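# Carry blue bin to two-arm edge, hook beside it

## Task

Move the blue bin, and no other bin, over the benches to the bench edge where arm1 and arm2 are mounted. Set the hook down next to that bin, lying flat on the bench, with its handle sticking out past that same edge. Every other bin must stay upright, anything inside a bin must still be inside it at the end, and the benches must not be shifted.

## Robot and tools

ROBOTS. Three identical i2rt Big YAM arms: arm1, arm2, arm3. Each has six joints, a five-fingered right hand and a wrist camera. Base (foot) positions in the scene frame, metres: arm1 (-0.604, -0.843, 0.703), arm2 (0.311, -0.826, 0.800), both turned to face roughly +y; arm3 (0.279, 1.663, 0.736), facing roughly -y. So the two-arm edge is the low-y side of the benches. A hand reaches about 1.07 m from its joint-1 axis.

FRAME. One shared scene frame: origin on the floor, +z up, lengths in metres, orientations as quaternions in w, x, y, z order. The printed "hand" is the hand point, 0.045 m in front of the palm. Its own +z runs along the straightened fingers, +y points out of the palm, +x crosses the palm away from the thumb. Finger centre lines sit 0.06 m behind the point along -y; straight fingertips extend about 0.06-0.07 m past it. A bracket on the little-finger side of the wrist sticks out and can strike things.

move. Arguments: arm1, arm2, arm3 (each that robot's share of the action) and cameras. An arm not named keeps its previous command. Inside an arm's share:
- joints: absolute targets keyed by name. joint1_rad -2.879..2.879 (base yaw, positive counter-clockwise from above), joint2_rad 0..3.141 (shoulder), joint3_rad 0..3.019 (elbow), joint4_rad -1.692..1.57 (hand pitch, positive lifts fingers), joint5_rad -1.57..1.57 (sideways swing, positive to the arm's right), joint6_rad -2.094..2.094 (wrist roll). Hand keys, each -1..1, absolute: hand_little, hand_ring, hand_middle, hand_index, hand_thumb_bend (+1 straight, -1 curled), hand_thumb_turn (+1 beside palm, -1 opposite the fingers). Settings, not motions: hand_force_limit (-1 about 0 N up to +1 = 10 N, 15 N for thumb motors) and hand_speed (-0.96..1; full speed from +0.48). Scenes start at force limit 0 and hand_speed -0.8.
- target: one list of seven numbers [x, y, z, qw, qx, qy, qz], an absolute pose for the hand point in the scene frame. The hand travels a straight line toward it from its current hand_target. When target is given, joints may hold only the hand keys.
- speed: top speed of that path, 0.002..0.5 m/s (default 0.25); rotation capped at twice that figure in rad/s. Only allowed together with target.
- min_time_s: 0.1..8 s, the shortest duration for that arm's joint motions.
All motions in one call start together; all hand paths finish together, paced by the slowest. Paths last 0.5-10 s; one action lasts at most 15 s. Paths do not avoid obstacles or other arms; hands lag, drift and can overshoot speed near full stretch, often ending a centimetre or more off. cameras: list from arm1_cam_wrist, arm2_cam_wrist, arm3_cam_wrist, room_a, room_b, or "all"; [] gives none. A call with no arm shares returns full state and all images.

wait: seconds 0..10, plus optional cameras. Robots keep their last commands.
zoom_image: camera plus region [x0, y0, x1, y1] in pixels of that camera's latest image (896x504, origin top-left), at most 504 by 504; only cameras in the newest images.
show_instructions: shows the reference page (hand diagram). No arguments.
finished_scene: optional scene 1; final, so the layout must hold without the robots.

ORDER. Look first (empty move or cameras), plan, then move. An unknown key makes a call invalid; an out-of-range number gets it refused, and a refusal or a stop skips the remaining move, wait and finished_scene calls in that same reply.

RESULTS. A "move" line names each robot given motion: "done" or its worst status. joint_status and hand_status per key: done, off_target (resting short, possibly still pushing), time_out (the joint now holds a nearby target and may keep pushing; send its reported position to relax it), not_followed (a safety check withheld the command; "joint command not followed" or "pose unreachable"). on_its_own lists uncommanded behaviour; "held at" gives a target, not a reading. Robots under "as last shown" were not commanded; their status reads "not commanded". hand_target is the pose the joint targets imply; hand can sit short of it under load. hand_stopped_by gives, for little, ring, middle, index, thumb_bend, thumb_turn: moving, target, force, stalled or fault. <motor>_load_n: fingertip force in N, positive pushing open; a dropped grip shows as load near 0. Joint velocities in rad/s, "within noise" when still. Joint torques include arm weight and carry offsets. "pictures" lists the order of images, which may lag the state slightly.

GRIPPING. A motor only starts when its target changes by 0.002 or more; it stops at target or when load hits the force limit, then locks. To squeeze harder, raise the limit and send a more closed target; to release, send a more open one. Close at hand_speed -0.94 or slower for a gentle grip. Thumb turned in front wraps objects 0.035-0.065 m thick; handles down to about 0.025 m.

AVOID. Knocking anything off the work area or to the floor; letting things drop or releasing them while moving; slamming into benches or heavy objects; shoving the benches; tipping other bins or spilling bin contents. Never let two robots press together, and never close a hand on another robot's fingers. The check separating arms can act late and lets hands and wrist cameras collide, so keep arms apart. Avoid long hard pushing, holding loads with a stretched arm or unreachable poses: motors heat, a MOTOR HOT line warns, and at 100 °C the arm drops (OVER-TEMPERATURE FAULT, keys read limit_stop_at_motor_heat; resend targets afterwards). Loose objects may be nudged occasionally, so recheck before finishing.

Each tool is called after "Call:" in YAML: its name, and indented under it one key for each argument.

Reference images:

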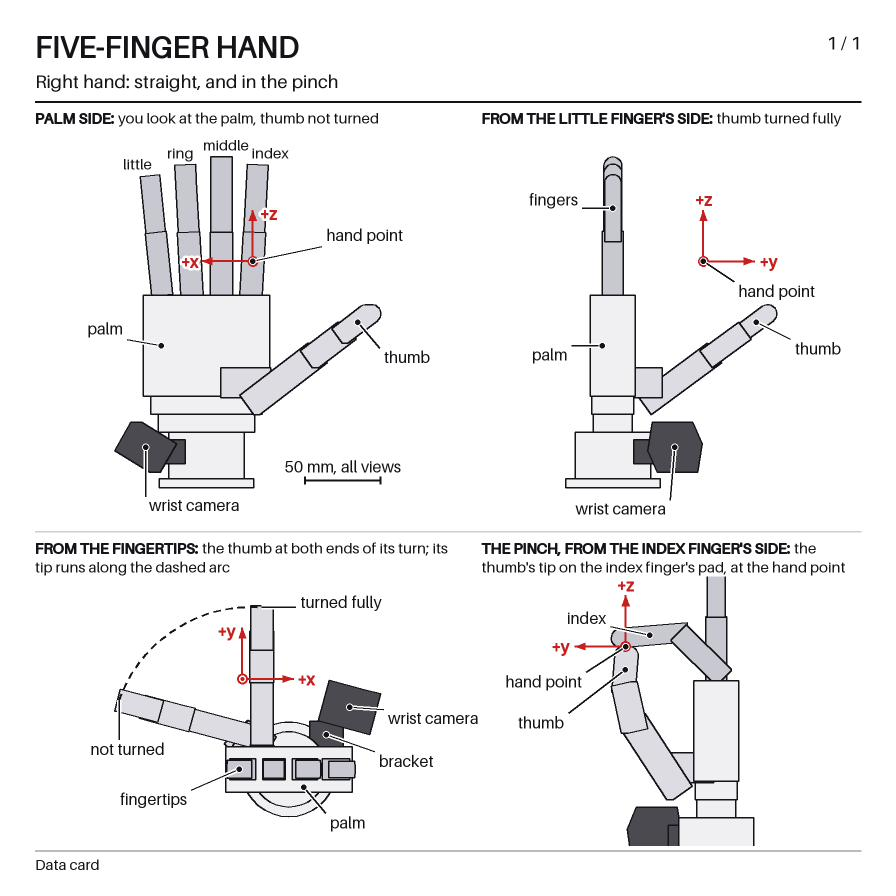

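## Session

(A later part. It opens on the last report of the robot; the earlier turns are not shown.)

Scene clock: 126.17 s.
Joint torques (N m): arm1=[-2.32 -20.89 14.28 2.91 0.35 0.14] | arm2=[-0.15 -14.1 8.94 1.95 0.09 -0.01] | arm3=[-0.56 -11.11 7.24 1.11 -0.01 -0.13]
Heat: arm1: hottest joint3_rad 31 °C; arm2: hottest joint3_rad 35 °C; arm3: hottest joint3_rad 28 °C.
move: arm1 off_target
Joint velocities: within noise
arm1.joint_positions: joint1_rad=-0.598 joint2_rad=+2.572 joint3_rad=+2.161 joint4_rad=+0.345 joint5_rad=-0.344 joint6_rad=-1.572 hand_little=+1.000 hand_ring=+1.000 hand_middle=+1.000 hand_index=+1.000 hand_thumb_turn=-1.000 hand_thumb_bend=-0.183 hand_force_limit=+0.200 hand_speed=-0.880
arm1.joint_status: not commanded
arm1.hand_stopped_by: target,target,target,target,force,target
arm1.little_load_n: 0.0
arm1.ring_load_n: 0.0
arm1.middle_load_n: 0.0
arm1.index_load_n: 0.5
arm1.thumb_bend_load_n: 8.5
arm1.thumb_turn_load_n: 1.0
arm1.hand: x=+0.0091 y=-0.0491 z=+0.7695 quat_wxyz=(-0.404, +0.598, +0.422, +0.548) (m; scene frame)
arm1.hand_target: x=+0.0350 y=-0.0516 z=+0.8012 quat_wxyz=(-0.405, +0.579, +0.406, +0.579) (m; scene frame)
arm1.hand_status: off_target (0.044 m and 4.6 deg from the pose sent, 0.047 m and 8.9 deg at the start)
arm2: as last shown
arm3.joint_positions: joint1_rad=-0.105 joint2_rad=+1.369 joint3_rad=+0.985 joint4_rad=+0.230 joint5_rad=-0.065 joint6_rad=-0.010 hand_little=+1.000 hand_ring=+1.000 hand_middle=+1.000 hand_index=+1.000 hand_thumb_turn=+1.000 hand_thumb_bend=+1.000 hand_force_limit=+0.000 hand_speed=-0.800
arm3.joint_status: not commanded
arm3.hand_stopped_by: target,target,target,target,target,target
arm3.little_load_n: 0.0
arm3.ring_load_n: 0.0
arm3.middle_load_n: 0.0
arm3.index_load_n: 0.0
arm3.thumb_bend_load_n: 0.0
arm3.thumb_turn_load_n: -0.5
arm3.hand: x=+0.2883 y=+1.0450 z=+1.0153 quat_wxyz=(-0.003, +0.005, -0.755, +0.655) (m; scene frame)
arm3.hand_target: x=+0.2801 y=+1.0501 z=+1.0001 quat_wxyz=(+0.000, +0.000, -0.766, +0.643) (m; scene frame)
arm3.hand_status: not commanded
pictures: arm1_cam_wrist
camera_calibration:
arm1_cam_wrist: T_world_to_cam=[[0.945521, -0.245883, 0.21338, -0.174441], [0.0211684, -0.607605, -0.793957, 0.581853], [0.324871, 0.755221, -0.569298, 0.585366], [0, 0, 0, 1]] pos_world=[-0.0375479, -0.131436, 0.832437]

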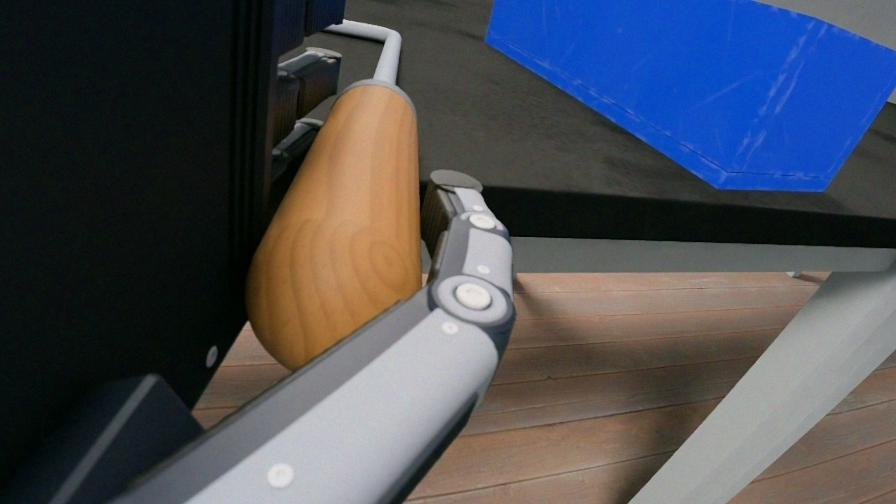

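Call:
move:
  arm1: {"target": [0.034, -0.045, 0.787, 0.4056, -0.5792, -0.4056, -0.5792], "speed": 0.04}
  cameras: ["arm1_cam_wrist", "arm2_cam_wrist", "room_b", "room_a"]

Call:
zoom_image:
  camera: "room_b"
  region: [420, 230, 490, 290]

Scene clock: 127.33 s.
Joint torques (N m): arm1=[-1.73 -20.84 13.85 2.84 0.37 0.14] | arm2=[-0.38 -14.15 8.99 2.06 0.11 -0.01] | arm3=[-0.73 -10.75 7.23 1.1 0 -0.11]
Heat: arm1: hottest joint3_rad 31 °C; arm2: hottest joint3_rad 35 °C; arm3: hottest joint3_rad 28 °C.
move: arm1 off_target
Joint velocities: within noise
arm1.joint_positions: joint1_rad=-0.598 joint2_rad=+2.580 joint3_rad=+2.162 joint4_rad=+0.367 joint5_rad=-0.338 joint6_rad=-1.572 hand_little=+1.000 hand_ring=+1.000 hand_middle=+1.000 hand_index=+1.000 hand_thumb_turn=-1.000 hand_thumb_bend=-0.183 hand_force_limit=+0.200 hand_speed=-0.880
arm1.joint_status: not commanded
arm1.hand_stopped_by: target,target,target,target,force,target
arm1.little_load_n: 0.0
arm1.ring_load_n: 0.0
arm1.middle_load_n: 0.0
arm1.index_load_n: 0.0
arm1.thumb_bend_load_n: 8.5
arm1.thumb_turn_load_n: -0.5
arm1.hand: x=+0.0105 y=-0.0491 z=+0.7685 quat_wxyz=(-0.404, +0.594, +0.419, +0.555) (m; scene frame)
arm1.hand_target: x=+0.0305 y=-0.0493 z=+0.7878 quat_wxyz=(-0.406, +0.579, +0.406, +0.579) (m; scene frame)
arm1.hand_status: off_target (0.030 m and 3.7 deg from the pose sent, 0.031 m and 4.6 deg at the start)
arm2, arm3: as last shown
pictures: arm1_cam_wrist, arm2_cam_wrist, room_a, room_b
camera_calibration:
arm1_cam_wrist: T_world_to_cam=[[0.942014, -0.253795, 0.219542, -0.180682], [0.0254474, -0.598316, -0.800856, 0.586726], [0.334609, 0.760004, -0.557163, 0.575265], [0, 0, 0, 1]] pos_world=[-0.0372143, -0.132013, 0.830067]
arm2_cam_wrist: T_world_to_cam=[[0.219548, -0.199801, -0.954923, 0.944367], [-0.828049, -0.555737, -0.0740999, 0.209759], [-0.51588, 0.806992, -0.287456, 0.70236], [0, 0, 0, 1]] pos_world=[0.328691, -0.261542, 1.11924]

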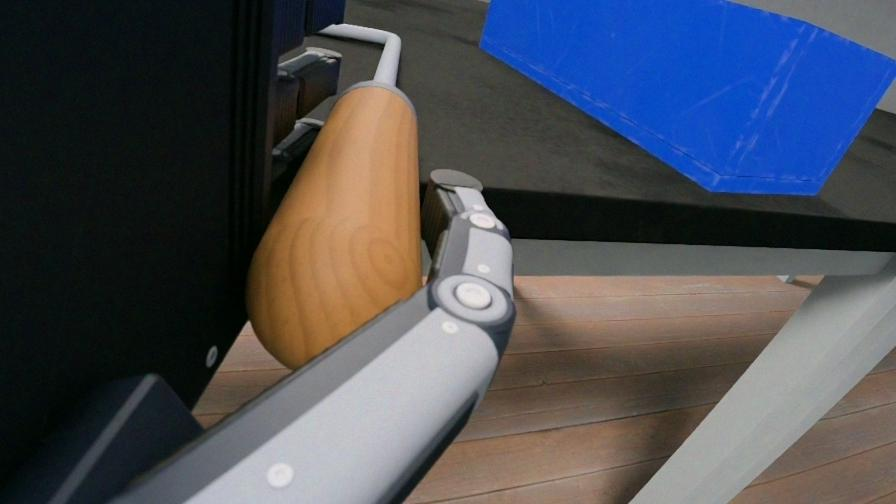

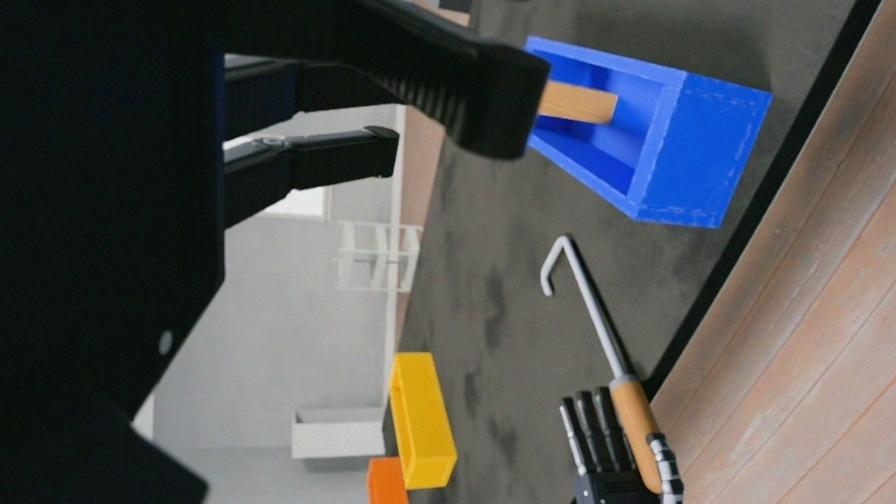

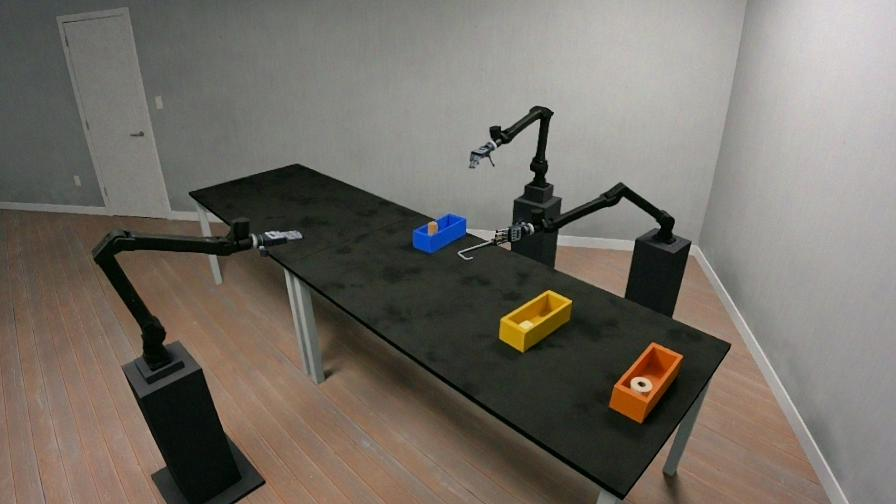

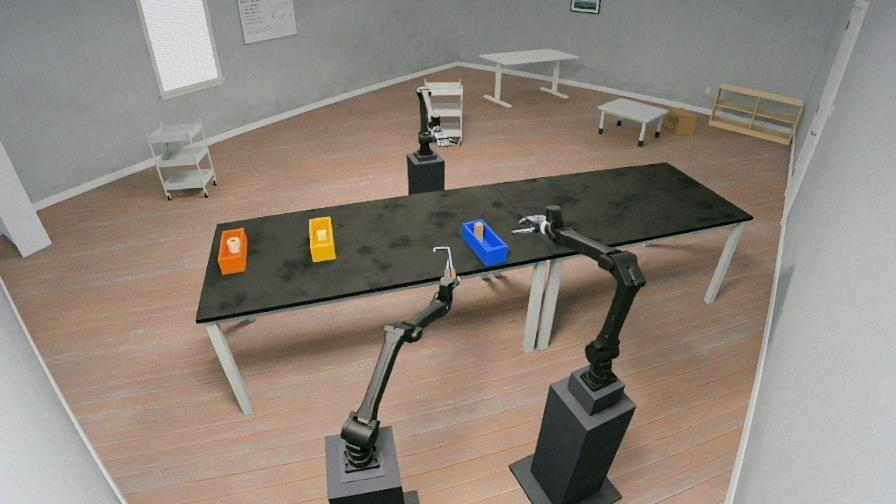

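Scaled by 7.200 from the camera's 896x504 image, which has a finer 1280x720 frame.

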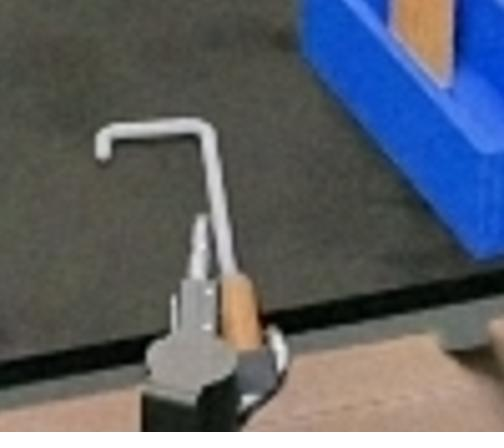

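Call:
move:
  arm1: {"target": [0.036, -0.028, 0.777, 0.4056, -0.5792, -0.4056, -0.5792], "speed": 0.04}
  cameras: ["arm1_cam_wrist", "arm2_cam_wrist"]

Call:
zoom_image:
  camera: "arm2_cam_wrist"
  region: [500, 200, 760, 504]

Scene clock: 129.40 s.
Joint torques (N m): arm1=[-0.97 -21.01 13.82 1.7 0.23 0.14] | arm2=[-0.5 -14.21 8.96 1.92 0.09 0.01] | arm3=[-0.67 -10.81 7.27 1.11 -0.01 -0.12]
Heat: arm1: hottest joint3_rad 31 °C; arm2: hottest joint3_rad 35 °C; arm3: hottest joint3_rad 28 °C.
move: arm1 off_target
Joint velocities: within noise
arm1.joint_positions: joint1_rad=-0.598 joint2_rad=+2.660 joint3_rad=+2.299 joint4_rad=+0.344 joint5_rad=-0.324 joint6_rad=-1.572 hand_little=+1.000 hand_ring=+1.000 hand_middle=+1.000 hand_index=+1.000 hand_thumb_turn=-1.000 hand_thumb_bend=-0.183 hand_force_limit=+0.200 hand_speed=-0.880
arm1.joint_status: not commanded
arm1.hand_stopped_by: target,target,target,target,force,target
arm1.little_load_n: 0.5
arm1.ring_load_n: 0.0
arm1.middle_load_n: 0.0
arm1.index_load_n: 0.5
arm1.thumb_bend_load_n: 9.0
arm1.thumb_turn_load_n: -0.5
arm1.hand: x=+0.0252 y=-0.0352 z=+0.7686 quat_wxyz=(-0.404, +0.586, +0.412, +0.569) (m; scene frame)
arm1.hand_target: x=+0.0339 y=-0.0305 z=+0.7772 quat_wxyz=(-0.406, +0.579, +0.406, +0.579) (m; scene frame)
arm1.hand_status: off_target (0.015 m and 1.6 deg from the pose sent, 0.034 m and 3.7 deg at the start)
arm2, arm3: as last shown
pictures: arm1_cam_wrist, arm2_cam_wrist
camera_calibration:
arm1_cam_wrist: T_world_to_cam=[[0.933462, -0.273082, 0.232541, -0.20148], [0.0340484, -0.577938, -0.81537, 0.606412], [0.357057, 0.769034, -0.530185, 0.538743], [0, 0, 0, 1]] pos_world=[-0.024936, -0.118864, 0.826936]
arm2_cam_wrist: T_world_to_cam=[[0.219548, -0.199801, -0.954923, 0.944367], [-0.828049, -0.555737, -0.0740999, 0.209759], [-0.51588, 0.806992, -0.287456, 0.70236], [0, 0, 0, 1]] pos_world=[0.328691, -0.261542, 1.11924]

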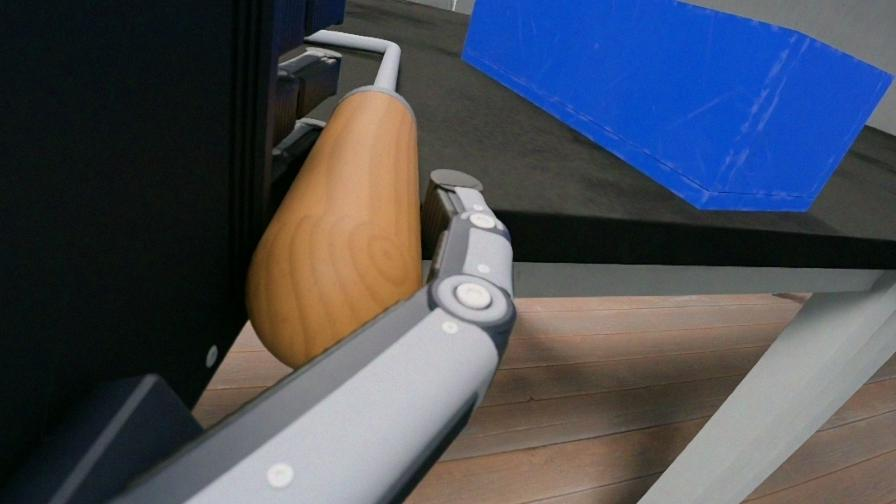

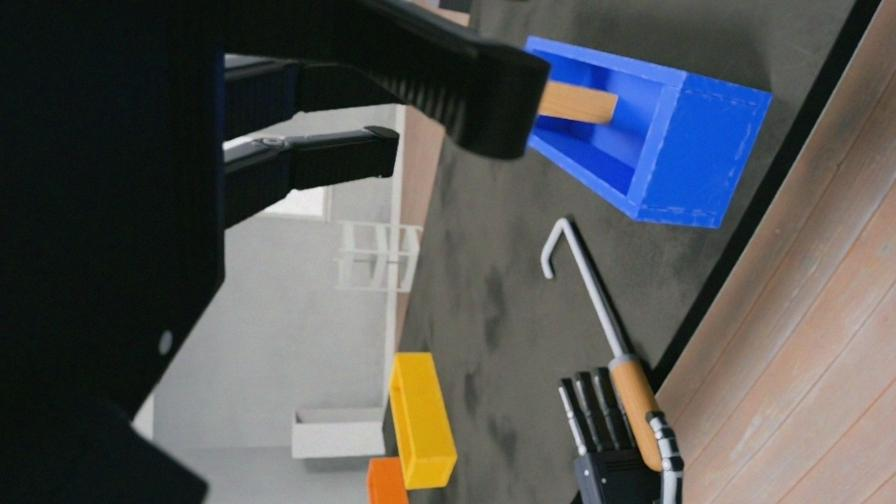

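Scaled by 1.658 from the camera's 896x504 image, which has a finer 1280x720 frame.

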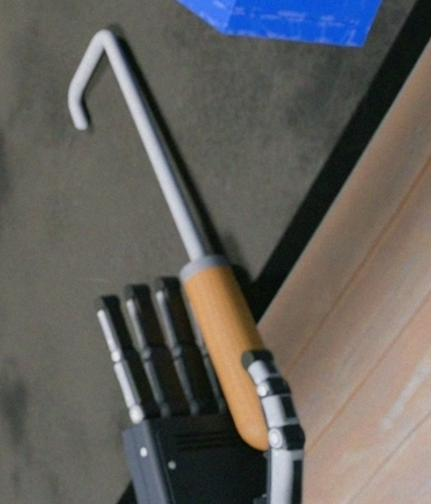

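Call:
move:
  arm1: {"joints": {"hand_thumb_bend": -0.165, "hand_speed": -0.9}}
  cameras: ["arm1_cam_wrist", "arm2_cam_wrist"]

Scene clock: 130.37 s.
Joint torques (N m): arm1=[-1.08 -21.01 13.74 1.65 0.19 0.14] | arm2=[-0.44 -14.27 8.98 1.96 0.1 0] | arm3=[-0.44 -10.87 7.21 1.09 -0.01 -0.12]
Heat: arm1: hottest joint3_rad 31 °C; arm2: hottest joint3_rad 35 °C; arm3: hottest joint3_rad 28 °C.
move: arm1 done
Joint velocities: within noise
arm1.joint_positions: joint1_rad=-0.598 joint2_rad=+2.660 joint3_rad=+2.302 joint4_rad=+0.343 joint5_rad=-0.323 joint6_rad=-1.572 hand_little=+1.000 hand_ring=+1.000 hand_middle=+1.000 hand_index=+1.000 hand_thumb_turn=-1.000 hand_thumb_bend=-0.162 hand_force_limit=+0.200 hand_speed=-0.900
arm1.joint_status: all done
arm1.hand_stopped_by: target,target,target,target,target,target
arm1.little_load_n: 0.0
arm1.ring_load_n: 0.0
arm1.middle_load_n: 0.0
arm1.index_load_n: 0.0
arm1.thumb_bend_load_n: 3.5
arm1.thumb_turn_load_n: 0.5
arm1.hand: x=+0.0256 y=-0.0349 z=+0.7698 quat_wxyz=(-0.404, +0.586, +0.411, +0.570) (m; scene frame)
arm1.hand_target: x=+0.0339 y=-0.0305 z=+0.7775 quat_wxyz=(-0.406, +0.579, +0.406, +0.579) (m; scene frame)
arm1.hand_status: not commanded
arm2, arm3: as last shown
arm2.thumb_turn_load_n: -0.5
arm3.ring_load_n: -0.5
arm3.thumb_turn_load_n: 0.0
pictures: arm1_cam_wrist, arm2_cam_wrist
camera_calibration:
arm1_cam_wrist: T_world_to_cam=[[0.932987, -0.274136, 0.233205, -0.202628], [0.0345272, -0.576792, -0.816161, 0.60814], [0.35825, 0.76952, -0.528674, 0.537847], [0, 0, 0, 1]] pos_world=[-0.0246318, -0.118662, 0.82794]
arm2_cam_wrist: T_world_to_cam=[[0.219548, -0.199801, -0.954923, 0.944367], [-0.828049, -0.555737, -0.0740999, 0.209759], [-0.51588, 0.806992, -0.287456, 0.70236], [0, 0, 0, 1]] pos_world=[0.328691, -0.261542, 1.11924]

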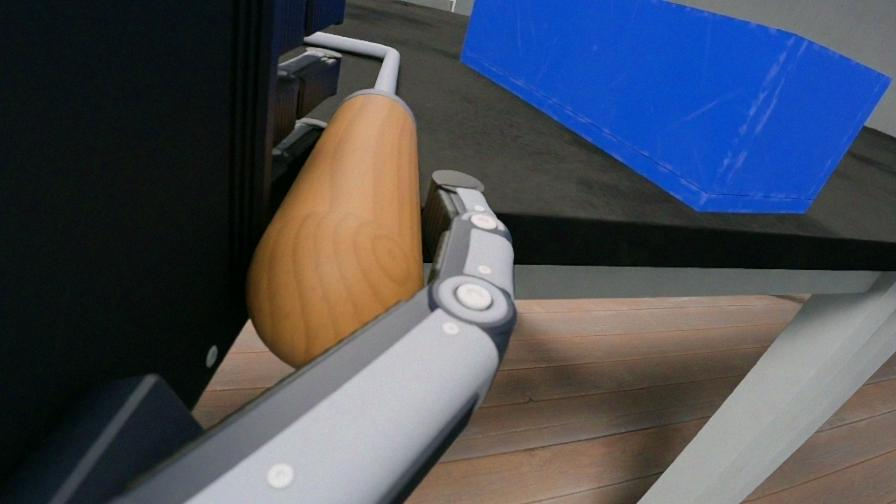

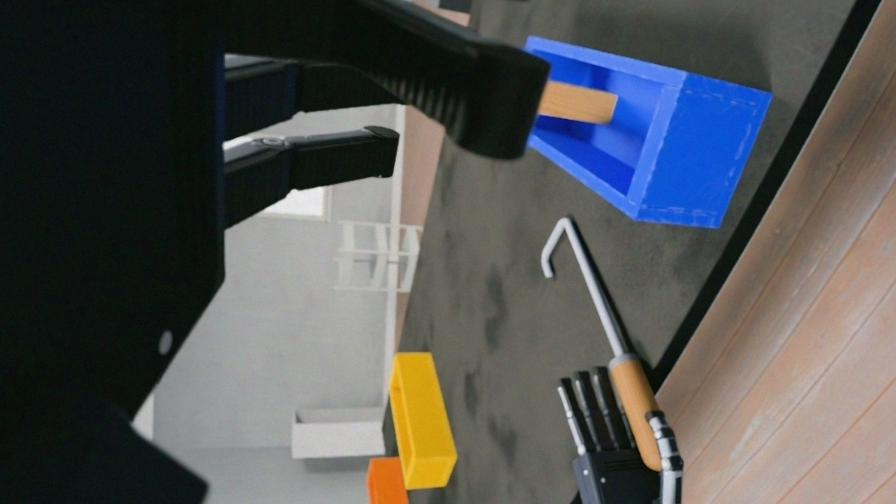

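Call:
move:
  arm1: {"target": [0.034, -0.030, 0.760, 0.4056, -0.5792, -0.4056, -0.5792], "speed": 0.04}
  cameras: ["arm1_cam_wrist", "arm2_cam_wrist"]

Scene clock: 131.53 s.
Joint torques (N m): arm1=[-0.97 -20.25 12.9 2.4 0.2 0.13] | arm2=[-0.09 -14.04 8.95 2.04 0.11 -0.01] | arm3=[-0.56 -10.81 7.24 1.13 0 -0.12]
Heat: arm1: hottest joint3_rad 31 °C; arm2: hottest joint3_rad 35 °C; arm3: hottest joint3_rad 28 °C.
move: arm1 off_target
Joint velocities: within noise
arm1.joint_positions: joint1_rad=-0.598 joint2_rad=+2.664 joint3_rad=+2.302 joint4_rad=+0.353 joint5_rad=-0.323 joint6_rad=-1.572 hand_little=+1.000 hand_ring=+1.000 hand_middle=+1.000 hand_index=+1.000 hand_thumb_turn=-1.000 hand_thumb_bend=-0.162 hand_force_limit=+0.200 hand_speed=-0.900
arm1.joint_status: not commanded
arm1.hand_stopped_by: target,target,target,target,target,target
arm1.little_load_n: 0.0
arm1.ring_load_n: 0.5
arm1.middle_load_n: 0.0
arm1.index_load_n: 0.0
arm1.thumb_bend_load_n: 3.5
arm1.thumb_turn_load_n: -0.5
arm1.hand: x=+0.0257 y=-0.0349 z=+0.7683 quat_wxyz=(-0.404, +0.584, +0.411, +0.572) (m; scene frame)
arm1.hand_target: x=+0.0323 y=-0.0320 z=+0.7601 quat_wxyz=(-0.406, +0.579, +0.406, +0.579) (m; scene frame)
arm1.hand_status: off_target (0.013 m and 1.2 deg from the pose sent, 0.014 m and 1.5 deg at the start)
arm2, arm3: as last shown
arm2.thumb_turn_load_n: 0.0
arm3.ring_load_n: 0.0
arm3.thumb_turn_load_n: -0.5
pictures: arm1_cam_wrist, arm2_cam_wrist
camera_calibration:
arm1_cam_wrist: T_world_to_cam=[[0.932143, -0.275216, 0.235301, -0.203917], [0.0374497, -0.573076, -0.818646, 0.60898], [0.36015, 0.771907, -0.523882, 0.533387], [0, 0, 0, 1]] pos_world=[-0.0248255, -0.118854, 0.825952]
arm2_cam_wrist: T_world_to_cam=[[0.219548, -0.199801, -0.954923, 0.944367], [-0.828049, -0.555737, -0.0740999, 0.209759], [-0.51588, 0.806992, -0.287456, 0.70236], [0, 0, 0, 1]] pos_world=[0.328691, -0.261542, 1.11924]

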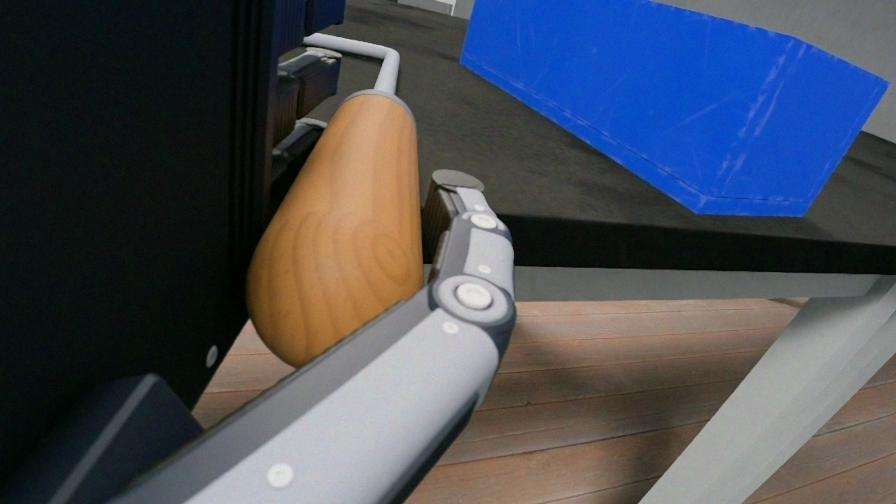

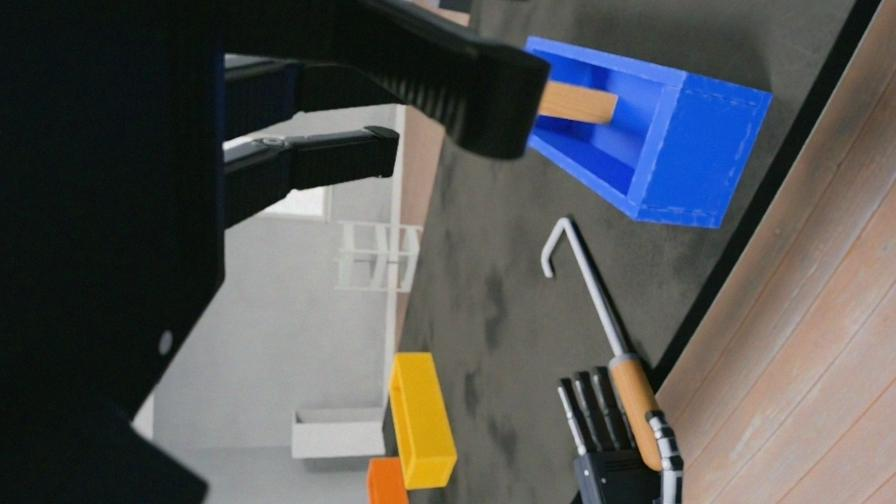

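Call:
move:
  arm1: {"joints": {"hand_thumb_bend": -0.145}}
  cameras: ["arm1_cam_wrist", "arm2_cam_wrist"]

Scene clock: 132.30 s.
Joint torques (N m): arm1=[-1.03 -20.66 12.85 2.29 0.18 0.12] | arm2=[-0.09 -14.33 9.03 1.98 0.1 -0.01] | arm3=[-0.67 -10.81 7.25 1.06 0 -0.12]
Heat: arm1: hottest joint3_rad 32 °C; arm2: hottest joint3_rad 35 °C; arm3: hottest joint3_rad 28 °C.
move: arm1 done
Joint velocities: within noise
arm1.joint_positions: joint1_rad=-0.598 joint2_rad=+2.668 joint3_rad=+2.302 joint4_rad=+0.357 joint5_rad=-0.322 joint6_rad=-1.572 hand_little=+1.000 hand_ring=+1.000 hand_middle=+1.000 hand_index=+1.000 hand_thumb_turn=-1.000 hand_thumb_bend=-0.144 hand_force_limit=+0.200 hand_speed=-0.900
arm1.joint_status: all done
arm1.hand_stopped_by: target,target,target,target,target,target
arm1.little_load_n: 0.0
arm1.ring_load_n: 0.0
arm1.middle_load_n: 0.0
arm1.index_load_n: 0.0
arm1.thumb_bend_load_n: 0.5
arm1.thumb_turn_load_n: 0.0
arm1.hand: x=+0.0257 y=-0.0351 z=+0.7655 quat_wxyz=(-0.404, +0.584, +0.411, +0.572) (m; scene frame)
arm1.hand_target: x=+0.0323 y=-0.0320 z=+0.7600 quat_wxyz=(-0.406, +0.579, +0.406, +0.579) (m; scene frame)
arm1.hand_status: not commanded
arm2, arm3: as last shown
arm2.ring_load_n: -0.5
arm2.thumb_turn_load_n: -0.5
arm3.thumb_turn_load_n: 0.0
pictures: arm1_cam_wrist, arm2_cam_wrist
camera_calibration:
arm1_cam_wrist: T_world_to_cam=[[0.932001, -0.275816, 0.23516, -0.203246], [0.0368316, -0.573369, -0.818469, 0.606434], [0.36058, 0.771475, -0.524222, 0.532235], [0, 0, 0, 1]] pos_world=[-0.0248239, -0.118954, 0.823151]
arm2_cam_wrist: T_world_to_cam=[[0.219548, -0.199801, -0.954923, 0.944367], [-0.828049, -0.555737, -0.0740999, 0.209759], [-0.51588, 0.806992, -0.287456, 0.70236], [0, 0, 0, 1]] pos_world=[0.328691, -0.261542, 1.11924]

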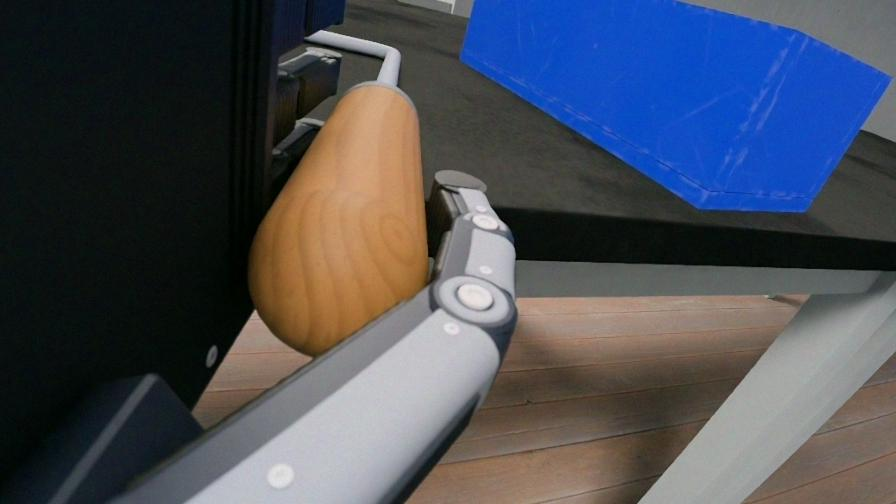

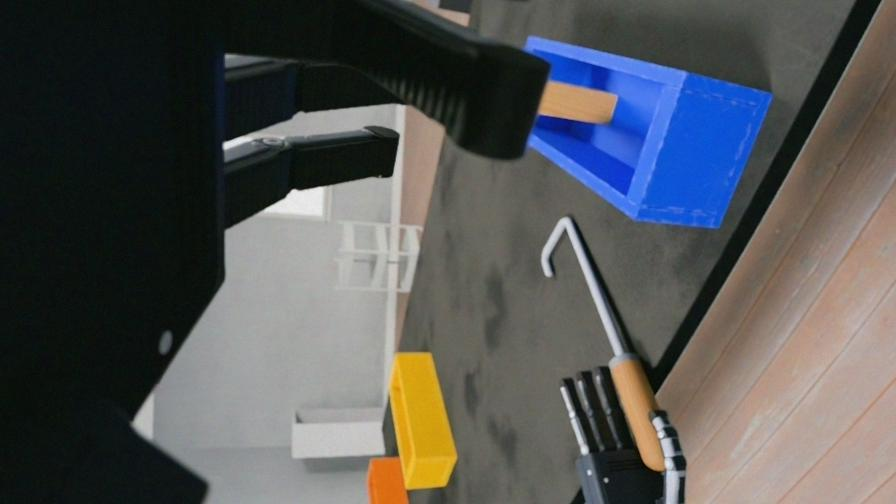

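Call:
move:
  arm1: {"joints": {"hand_thumb_bend": -0.10}}
  cameras: ["arm1_cam_wrist", "arm2_cam_wrist"]

Scene clock: 134.23 s.
Joint torques (N m): arm1=[-0.73 -20.48 12.93 2.32 0.18 0.13] | arm2=[-0.38 -13.92 8.98 1.89 0.11 -0.01] | arm3=[-0.62 -10.87 7.3 1.11 0.01 -0.12]
Heat: arm1: hottest joint3_rad 32 °C; arm2: hottest joint3_rad 35 °C; arm3: hottest joint3_rad 28 °C.
move: arm1 done
Joint velocities: within noise
arm1.joint_positions: joint1_rad=-0.598 joint2_rad=+2.668 joint3_rad=+2.302 joint4_rad=+0.357 joint5_rad=-0.322 joint6_rad=-1.572 hand_little=+1.000 hand_ring=+1.000 hand_middle=+1.000 hand_index=+1.000 hand_thumb_turn=-1.000 hand_thumb_bend=-0.100 hand_force_limit=+0.200 hand_speed=-0.900
arm1.joint_status: all done
arm1.hand_stopped_by: target,target,target,target,target,target
arm1.little_load_n: 0.0
arm1.ring_load_n: 0.0
arm1.middle_load_n: 0.0
arm1.index_load_n: -0.5
arm1.thumb_bend_load_n: 0.0
arm1.thumb_turn_load_n: 0.0
arm1.hand: x=+0.0258 y=-0.0351 z=+0.7655 quat_wxyz=(-0.404, +0.584, +0.411, +0.572) (m; scene frame)
arm1.hand_target: x=+0.0323 y=-0.0320 z=+0.7600 quat_wxyz=(-0.406, +0.579, +0.406, +0.579) (m; scene frame)
arm1.hand_status: not commanded
arm2, arm3: as last shown
arm2.ring_load_n: 0.0
arm2.thumb_turn_load_n: 0.0
pictures: arm1_cam_wrist, arm2_cam_wrist
camera_calibration:
arm1_cam_wrist: T_world_to_cam=[[0.931897, -0.276159, 0.235168, -0.203324], [0.0366337, -0.573368, -0.818478, 0.606379], [0.360868, 0.771353, -0.524203, 0.532289], [0, 0, 0, 1]] pos_world=[-0.0248228, -0.119054, 0.823151]
arm2_cam_wrist: T_world_to_cam=[[0.219548, -0.199801, -0.954923, 0.944367], [-0.828049, -0.555737, -0.0740999, 0.209759], [-0.51588, 0.806992, -0.287456, 0.70236], [0, 0, 0, 1]] pos_world=[0.328691, -0.261542, 1.11924]

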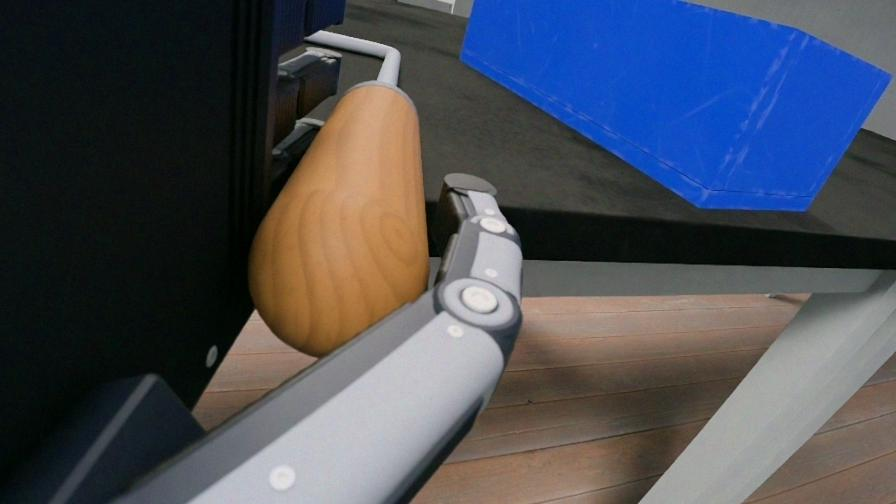

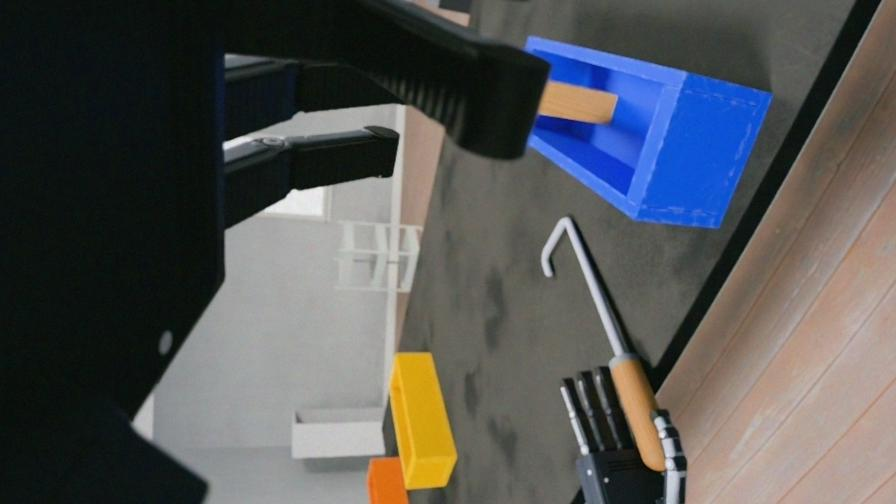

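Call:
move:
  arm1: {"joints": {"hand_thumb_bend": 0.6, "hand_speed": -0.7}}
  cameras: ["arm2_cam_wrist"]

Call:
move:
  arm1: {"target": [0.012, -0.026, 0.765, 0.4056, -0.5792, -0.4056, -0.5792], "speed": 0.05}
  cameras: ["arm1_cam_wrist", "arm2_cam_wrist"]

Scene clock: 136.57 s.
Joint torques (N m): arm1=[-0.91 -20.48 12.83 2.25 0.16 0.12] | arm2=[-0.38 -14.04 8.91 1.92 0.09 -0.01] | arm3=[-0.44 -10.52 7.27 1.07 -0.01 -0.12]
Heat: arm1: hottest joint3_rad 32 °C; arm2: hottest joint3_rad 35 °C; arm3: hottest joint3_rad 28 °C.
move: arm1 done
Joint velocities: within noise
arm1.joint_positions: joint1_rad=-0.598 joint2_rad=+2.668 joint3_rad=+2.302 joint4_rad=+0.357 joint5_rad=-0.322 joint6_rad=-1.572 hand_little=+1.000 hand_ring=+1.000 hand_middle=+1.000 hand_index=+1.000 hand_thumb_turn=-1.000 hand_thumb_bend=+0.600 hand_force_limit=+0.200 hand_speed=-0.700
arm1.joint_status: all done
arm1.hand_stopped_by: target,target,target,target,target,target
arm1.little_load_n: 0.0
arm1.ring_load_n: 0.0
arm1.middle_load_n: 0.0
arm1.index_load_n: 0.0
arm1.thumb_bend_load_n: 0.0
arm1.thumb_turn_load_n: 0.0
arm1.hand: x=+0.0258 y=-0.0351 z=+0.7655 quat_wxyz=(-0.404, +0.584, +0.411, +0.572) (m; scene frame)
arm1.hand_target: x=+0.0323 y=-0.0320 z=+0.7600 quat_wxyz=(-0.406, +0.579, +0.406, +0.579) (m; scene frame)
arm1.hand_status: not commanded
arm2.joint_positions: joint1_rad=-0.134 joint2_rad=+1.459 joint3_rad=+1.165 joint4_rad=+0.068 joint5_rad=-0.009 joint6_rad=+0.011 hand_little=-0.800 hand_ring=-0.800 hand_middle=+0.500 hand_index=+0.500 hand_thumb_turn=+1.000 hand_thumb_bend=+1.000 hand_force_limit=+0.000 hand_speed=-0.500
arm2.joint_status: not commanded
arm2.hand_stopped_by: target,target,target,target,target,target
arm2.little_load_n: 0.0
arm2.ring_load_n: 0.0
arm2.middle_load_n: 0.0
arm2.index_load_n: 0.0
arm2.thumb_bend_load_n: 0.0
arm2.thumb_turn_load_n: -0.5
arm2.hand: x=+0.2734 y=-0.1670 z=+1.0874 quat_wxyz=(-0.624, +0.781, +0.002, -0.005) (m; scene frame)
arm2.hand_target: x=+0.2799 y=-0.1699 z=+1.0801 quat_wxyz=(-0.618, +0.786, +0.000, +0.000) (m; scene frame)
arm2.hand_status: not commanded
arm3: as last shown
arm3.little_load_n: -0.5
arm3.thumb_turn_load_n: -0.5
pictures: arm2_cam_wrist
camera_calibration:
arm2_cam_wrist: T_world_to_cam=[[0.219548, -0.199801, -0.954923, 0.944367], [-0.828049, -0.555737, -0.0740999, 0.209759], [-0.51588, 0.806992, -0.287456, 0.70236], [0, 0, 0, 1]] pos_world=[0.328691, -0.261542, 1.11924]

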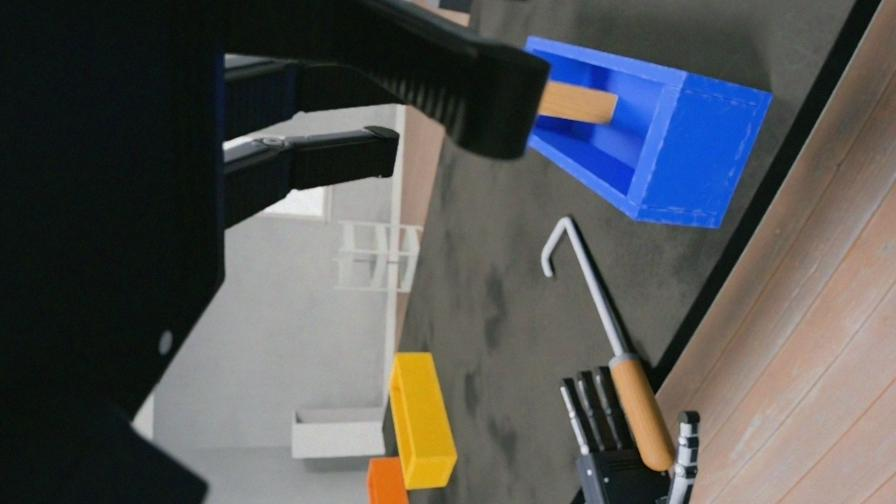

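Scene clock: 137.70 s.
Joint torques (N m): arm1=[0.03 -23.47 8.21 2.67 0.14 0.14] | arm2=[-0.5 -14.27 8.95 1.94 0.1 0.01] | arm3=[-0.56 -10.58 7.25 1.11 -0.02 -0.11]
Heat: arm1: hottest joint3_rad 32 °C; arm2: hottest joint3_rad 35 °C; arm3: hottest joint3_rad 28 °C.
move: arm1 done
Joint velocities: within noise
arm1.joint_positions: joint1_rad=-0.584 joint2_rad=+2.668 joint3_rad=+2.302 joint4_rad=+0.372 joint5_rad=-0.298 joint6_rad=-1.572 hand_little=+1.000 hand_ring=+1.000 hand_middle=+1.000 hand_index=+1.000 hand_thumb_turn=-1.000 hand_thumb_bend=+0.600 hand_force_limit=+0.200 hand_speed=-0.700
arm1.joint_status: not commanded
arm1.hand_stopped_by: target,target,target,target,target,target
arm1.little_load_n: 0.0
arm1.ring_load_n: 0.0
arm1.middle_load_n: 0.0
arm1.index_load_n: 0.0
arm1.thumb_bend_load_n: 0.0
arm1.thumb_turn_load_n: 0.0
arm1.hand: x=+0.0189 y=-0.0291 z=+0.7698 quat_wxyz=(-0.402, +0.581, +0.406, +0.579) (m; scene frame)
arm1.hand_target: x=+0.0121 y=-0.0259 z=+0.7649 quat_wxyz=(-0.406, +0.579, +0.406, +0.579) (m; scene frame)
arm1.hand_status: done (0.009 m and 0.4 deg from the pose sent, 0.017 m and 1.2 deg at the start)
arm2: as last shown
arm2.thumb_turn_load_n: 0.0
arm3.joint_positions: joint1_rad=-0.105 joint2_rad=+1.369 joint3_rad=+0.985 joint4_rad=+0.230 joint5_rad=-0.065 joint6_rad=-0.010 hand_little=+1.000 hand_ring=+1.000 hand_middle=+1.000 hand_index=+1.000 hand_thumb_turn=+1.000 hand_thumb_bend=+1.000 hand_force_limit=+0.000 hand_speed=-0.800
arm3.joint_status: not commanded
arm3.hand_stopped_by: target,target,target,target,target,target
arm3.little_load_n: 0.0
arm3.ring_load_n: 0.0
arm3.middle_load_n: 0.0
arm3.index_load_n: 0.0
arm3.thumb_bend_load_n: 0.0
arm3.thumb_turn_load_n: 0.0
arm3.hand: x=+0.2883 y=+1.0450 z=+1.0153 quat_wxyz=(-0.003, +0.005, -0.755, +0.655) (m; scene frame)
arm3.hand_target: x=+0.2801 y=+1.0501 z=+1.0001 quat_wxyz=(+0.000, +0.000, -0.766, +0.643) (m; scene frame)
arm3.hand_status: not commanded
pictures: arm1_cam_wrist, arm2_cam_wrist
camera_calibration:
arm1_cam_wrist: T_world_to_cam=[[0.926578, -0.288965, 0.240734, -0.200862], [0.0385713, -0.56369, -0.825086, 0.618931], [0.37412, 0.773791, -0.511157, 0.522072], [0, 0, 0, 1]] pos_world=[-0.0330756, -0.113132, 0.825886]
arm2_cam_wrist: T_world_to_cam=[[0.219548, -0.199801, -0.954923, 0.944367], [-0.828049, -0.555737, -0.0740999, 0.209759], [-0.51588, 0.806992, -0.287456, 0.70236], [0, 0, 0, 1]] pos_world=[0.328691, -0.261542, 1.11924]

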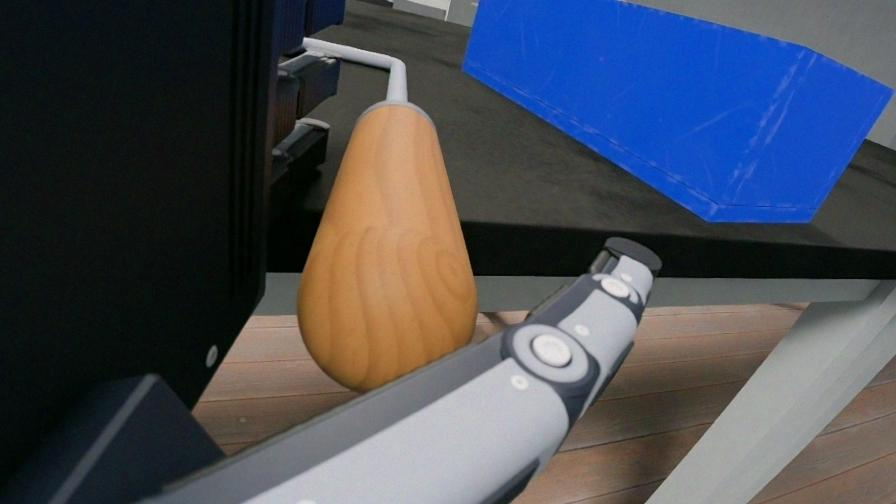

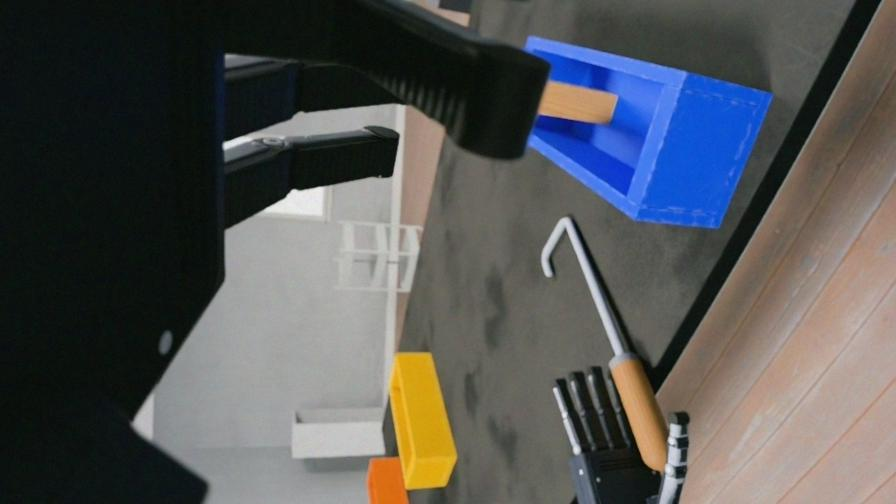

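Call:
move:
  arm1: {"target": [-0.032, -0.145, 0.775, 0.4056, -0.5792, -0.4056, -0.5792], "speed": 0.07}
  cameras: ["arm1_cam_wrist", "arm2_cam_wrist"]

Scene clock: 140.40 s.
Joint torques (N m): arm1=[-1.38 -21.95 6.89 2.67 -0.06 0.12] | arm2=[-0.5 -14.21 8.87 1.95 0.11 -0.03] | arm3=[-0.85 -10.7 7.28 1.07 0 -0.12]
Heat: arm1: hottest joint3_rad 32 °C; arm2: hottest joint3_rad 34 °C; arm3: hottest joint3_rad 28 °C.
move: arm1 off_target
Joint velocities: within noise
arm1.joint_positions: joint1_rad=-0.621 joint2_rad=+2.361 joint3_rad=+1.641 joint4_rad=+0.698 joint5_rad=-0.345 joint6_rad=-1.572 hand_little=+1.000 hand_ring=+1.000 hand_middle=+1.000 hand_index=+1.000 hand_thumb_turn=-1.000 hand_thumb_bend=+0.600 hand_force_limit=+0.200 hand_speed=-0.700
arm1.joint_status: not commanded
arm1.hand_stopped_by: target,target,target,target,target,target
arm1.little_load_n: 0.0
arm1.ring_load_n: 0.0
arm1.middle_load_n: 0.0
arm1.index_load_n: 0.0
arm1.thumb_bend_load_n: 0.0
arm1.thumb_turn_load_n: 0.0
arm1.hand: x=-0.0367 y=-0.1405 z=+0.7543 quat_wxyz=(-0.403, +0.588, +0.412, +0.568) (m; scene frame)
arm1.hand_target: x=-0.0318 y=-0.1447 z=+0.7747 quat_wxyz=(-0.406, +0.579, +0.406, +0.579) (m; scene frame)
arm1.hand_status: off_target (0.022 m and 1.9 deg from the pose sent, 0.127 m and 0.4 deg at the start)
arm2, arm3: as last shown
arm3.middle_load_n: -0.5
arm3.thumb_turn_load_n: -0.5
pictures: arm1_cam_wrist, arm2_cam_wrist
camera_calibration:
arm1_cam_wrist: T_world_to_cam=[[0.933878, -0.273649, 0.23019, -0.167455], [0.0301443, -0.581189, -0.81321, 0.533826], [0.356318, 0.766378, -0.534511, 0.637154], [0, 0, 0, 1]] pos_world=[-0.086738, -0.223871, 0.813225]
arm2_cam_wrist: T_world_to_cam=[[0.219548, -0.199801, -0.954923, 0.944367], [-0.828049, -0.555737, -0.0740999, 0.209759], [-0.51588, 0.806992, -0.287456, 0.70236], [0, 0, 0, 1]] pos_world=[0.328691, -0.261542, 1.11924]

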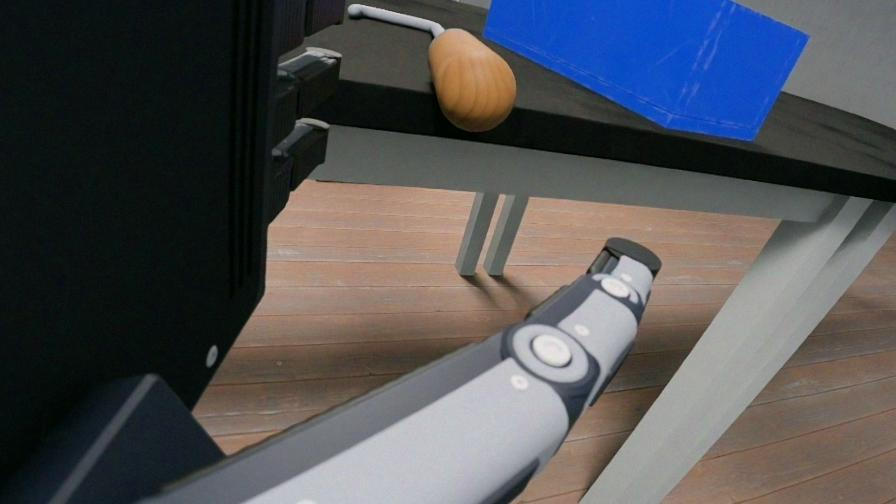

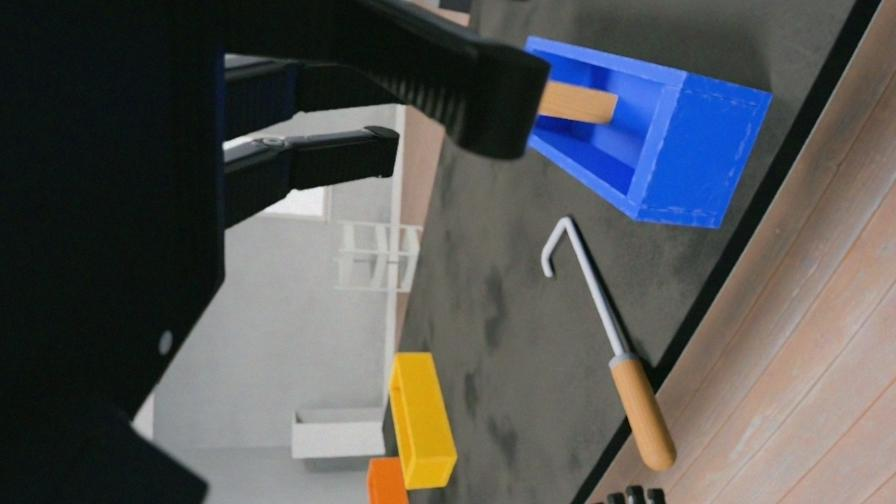

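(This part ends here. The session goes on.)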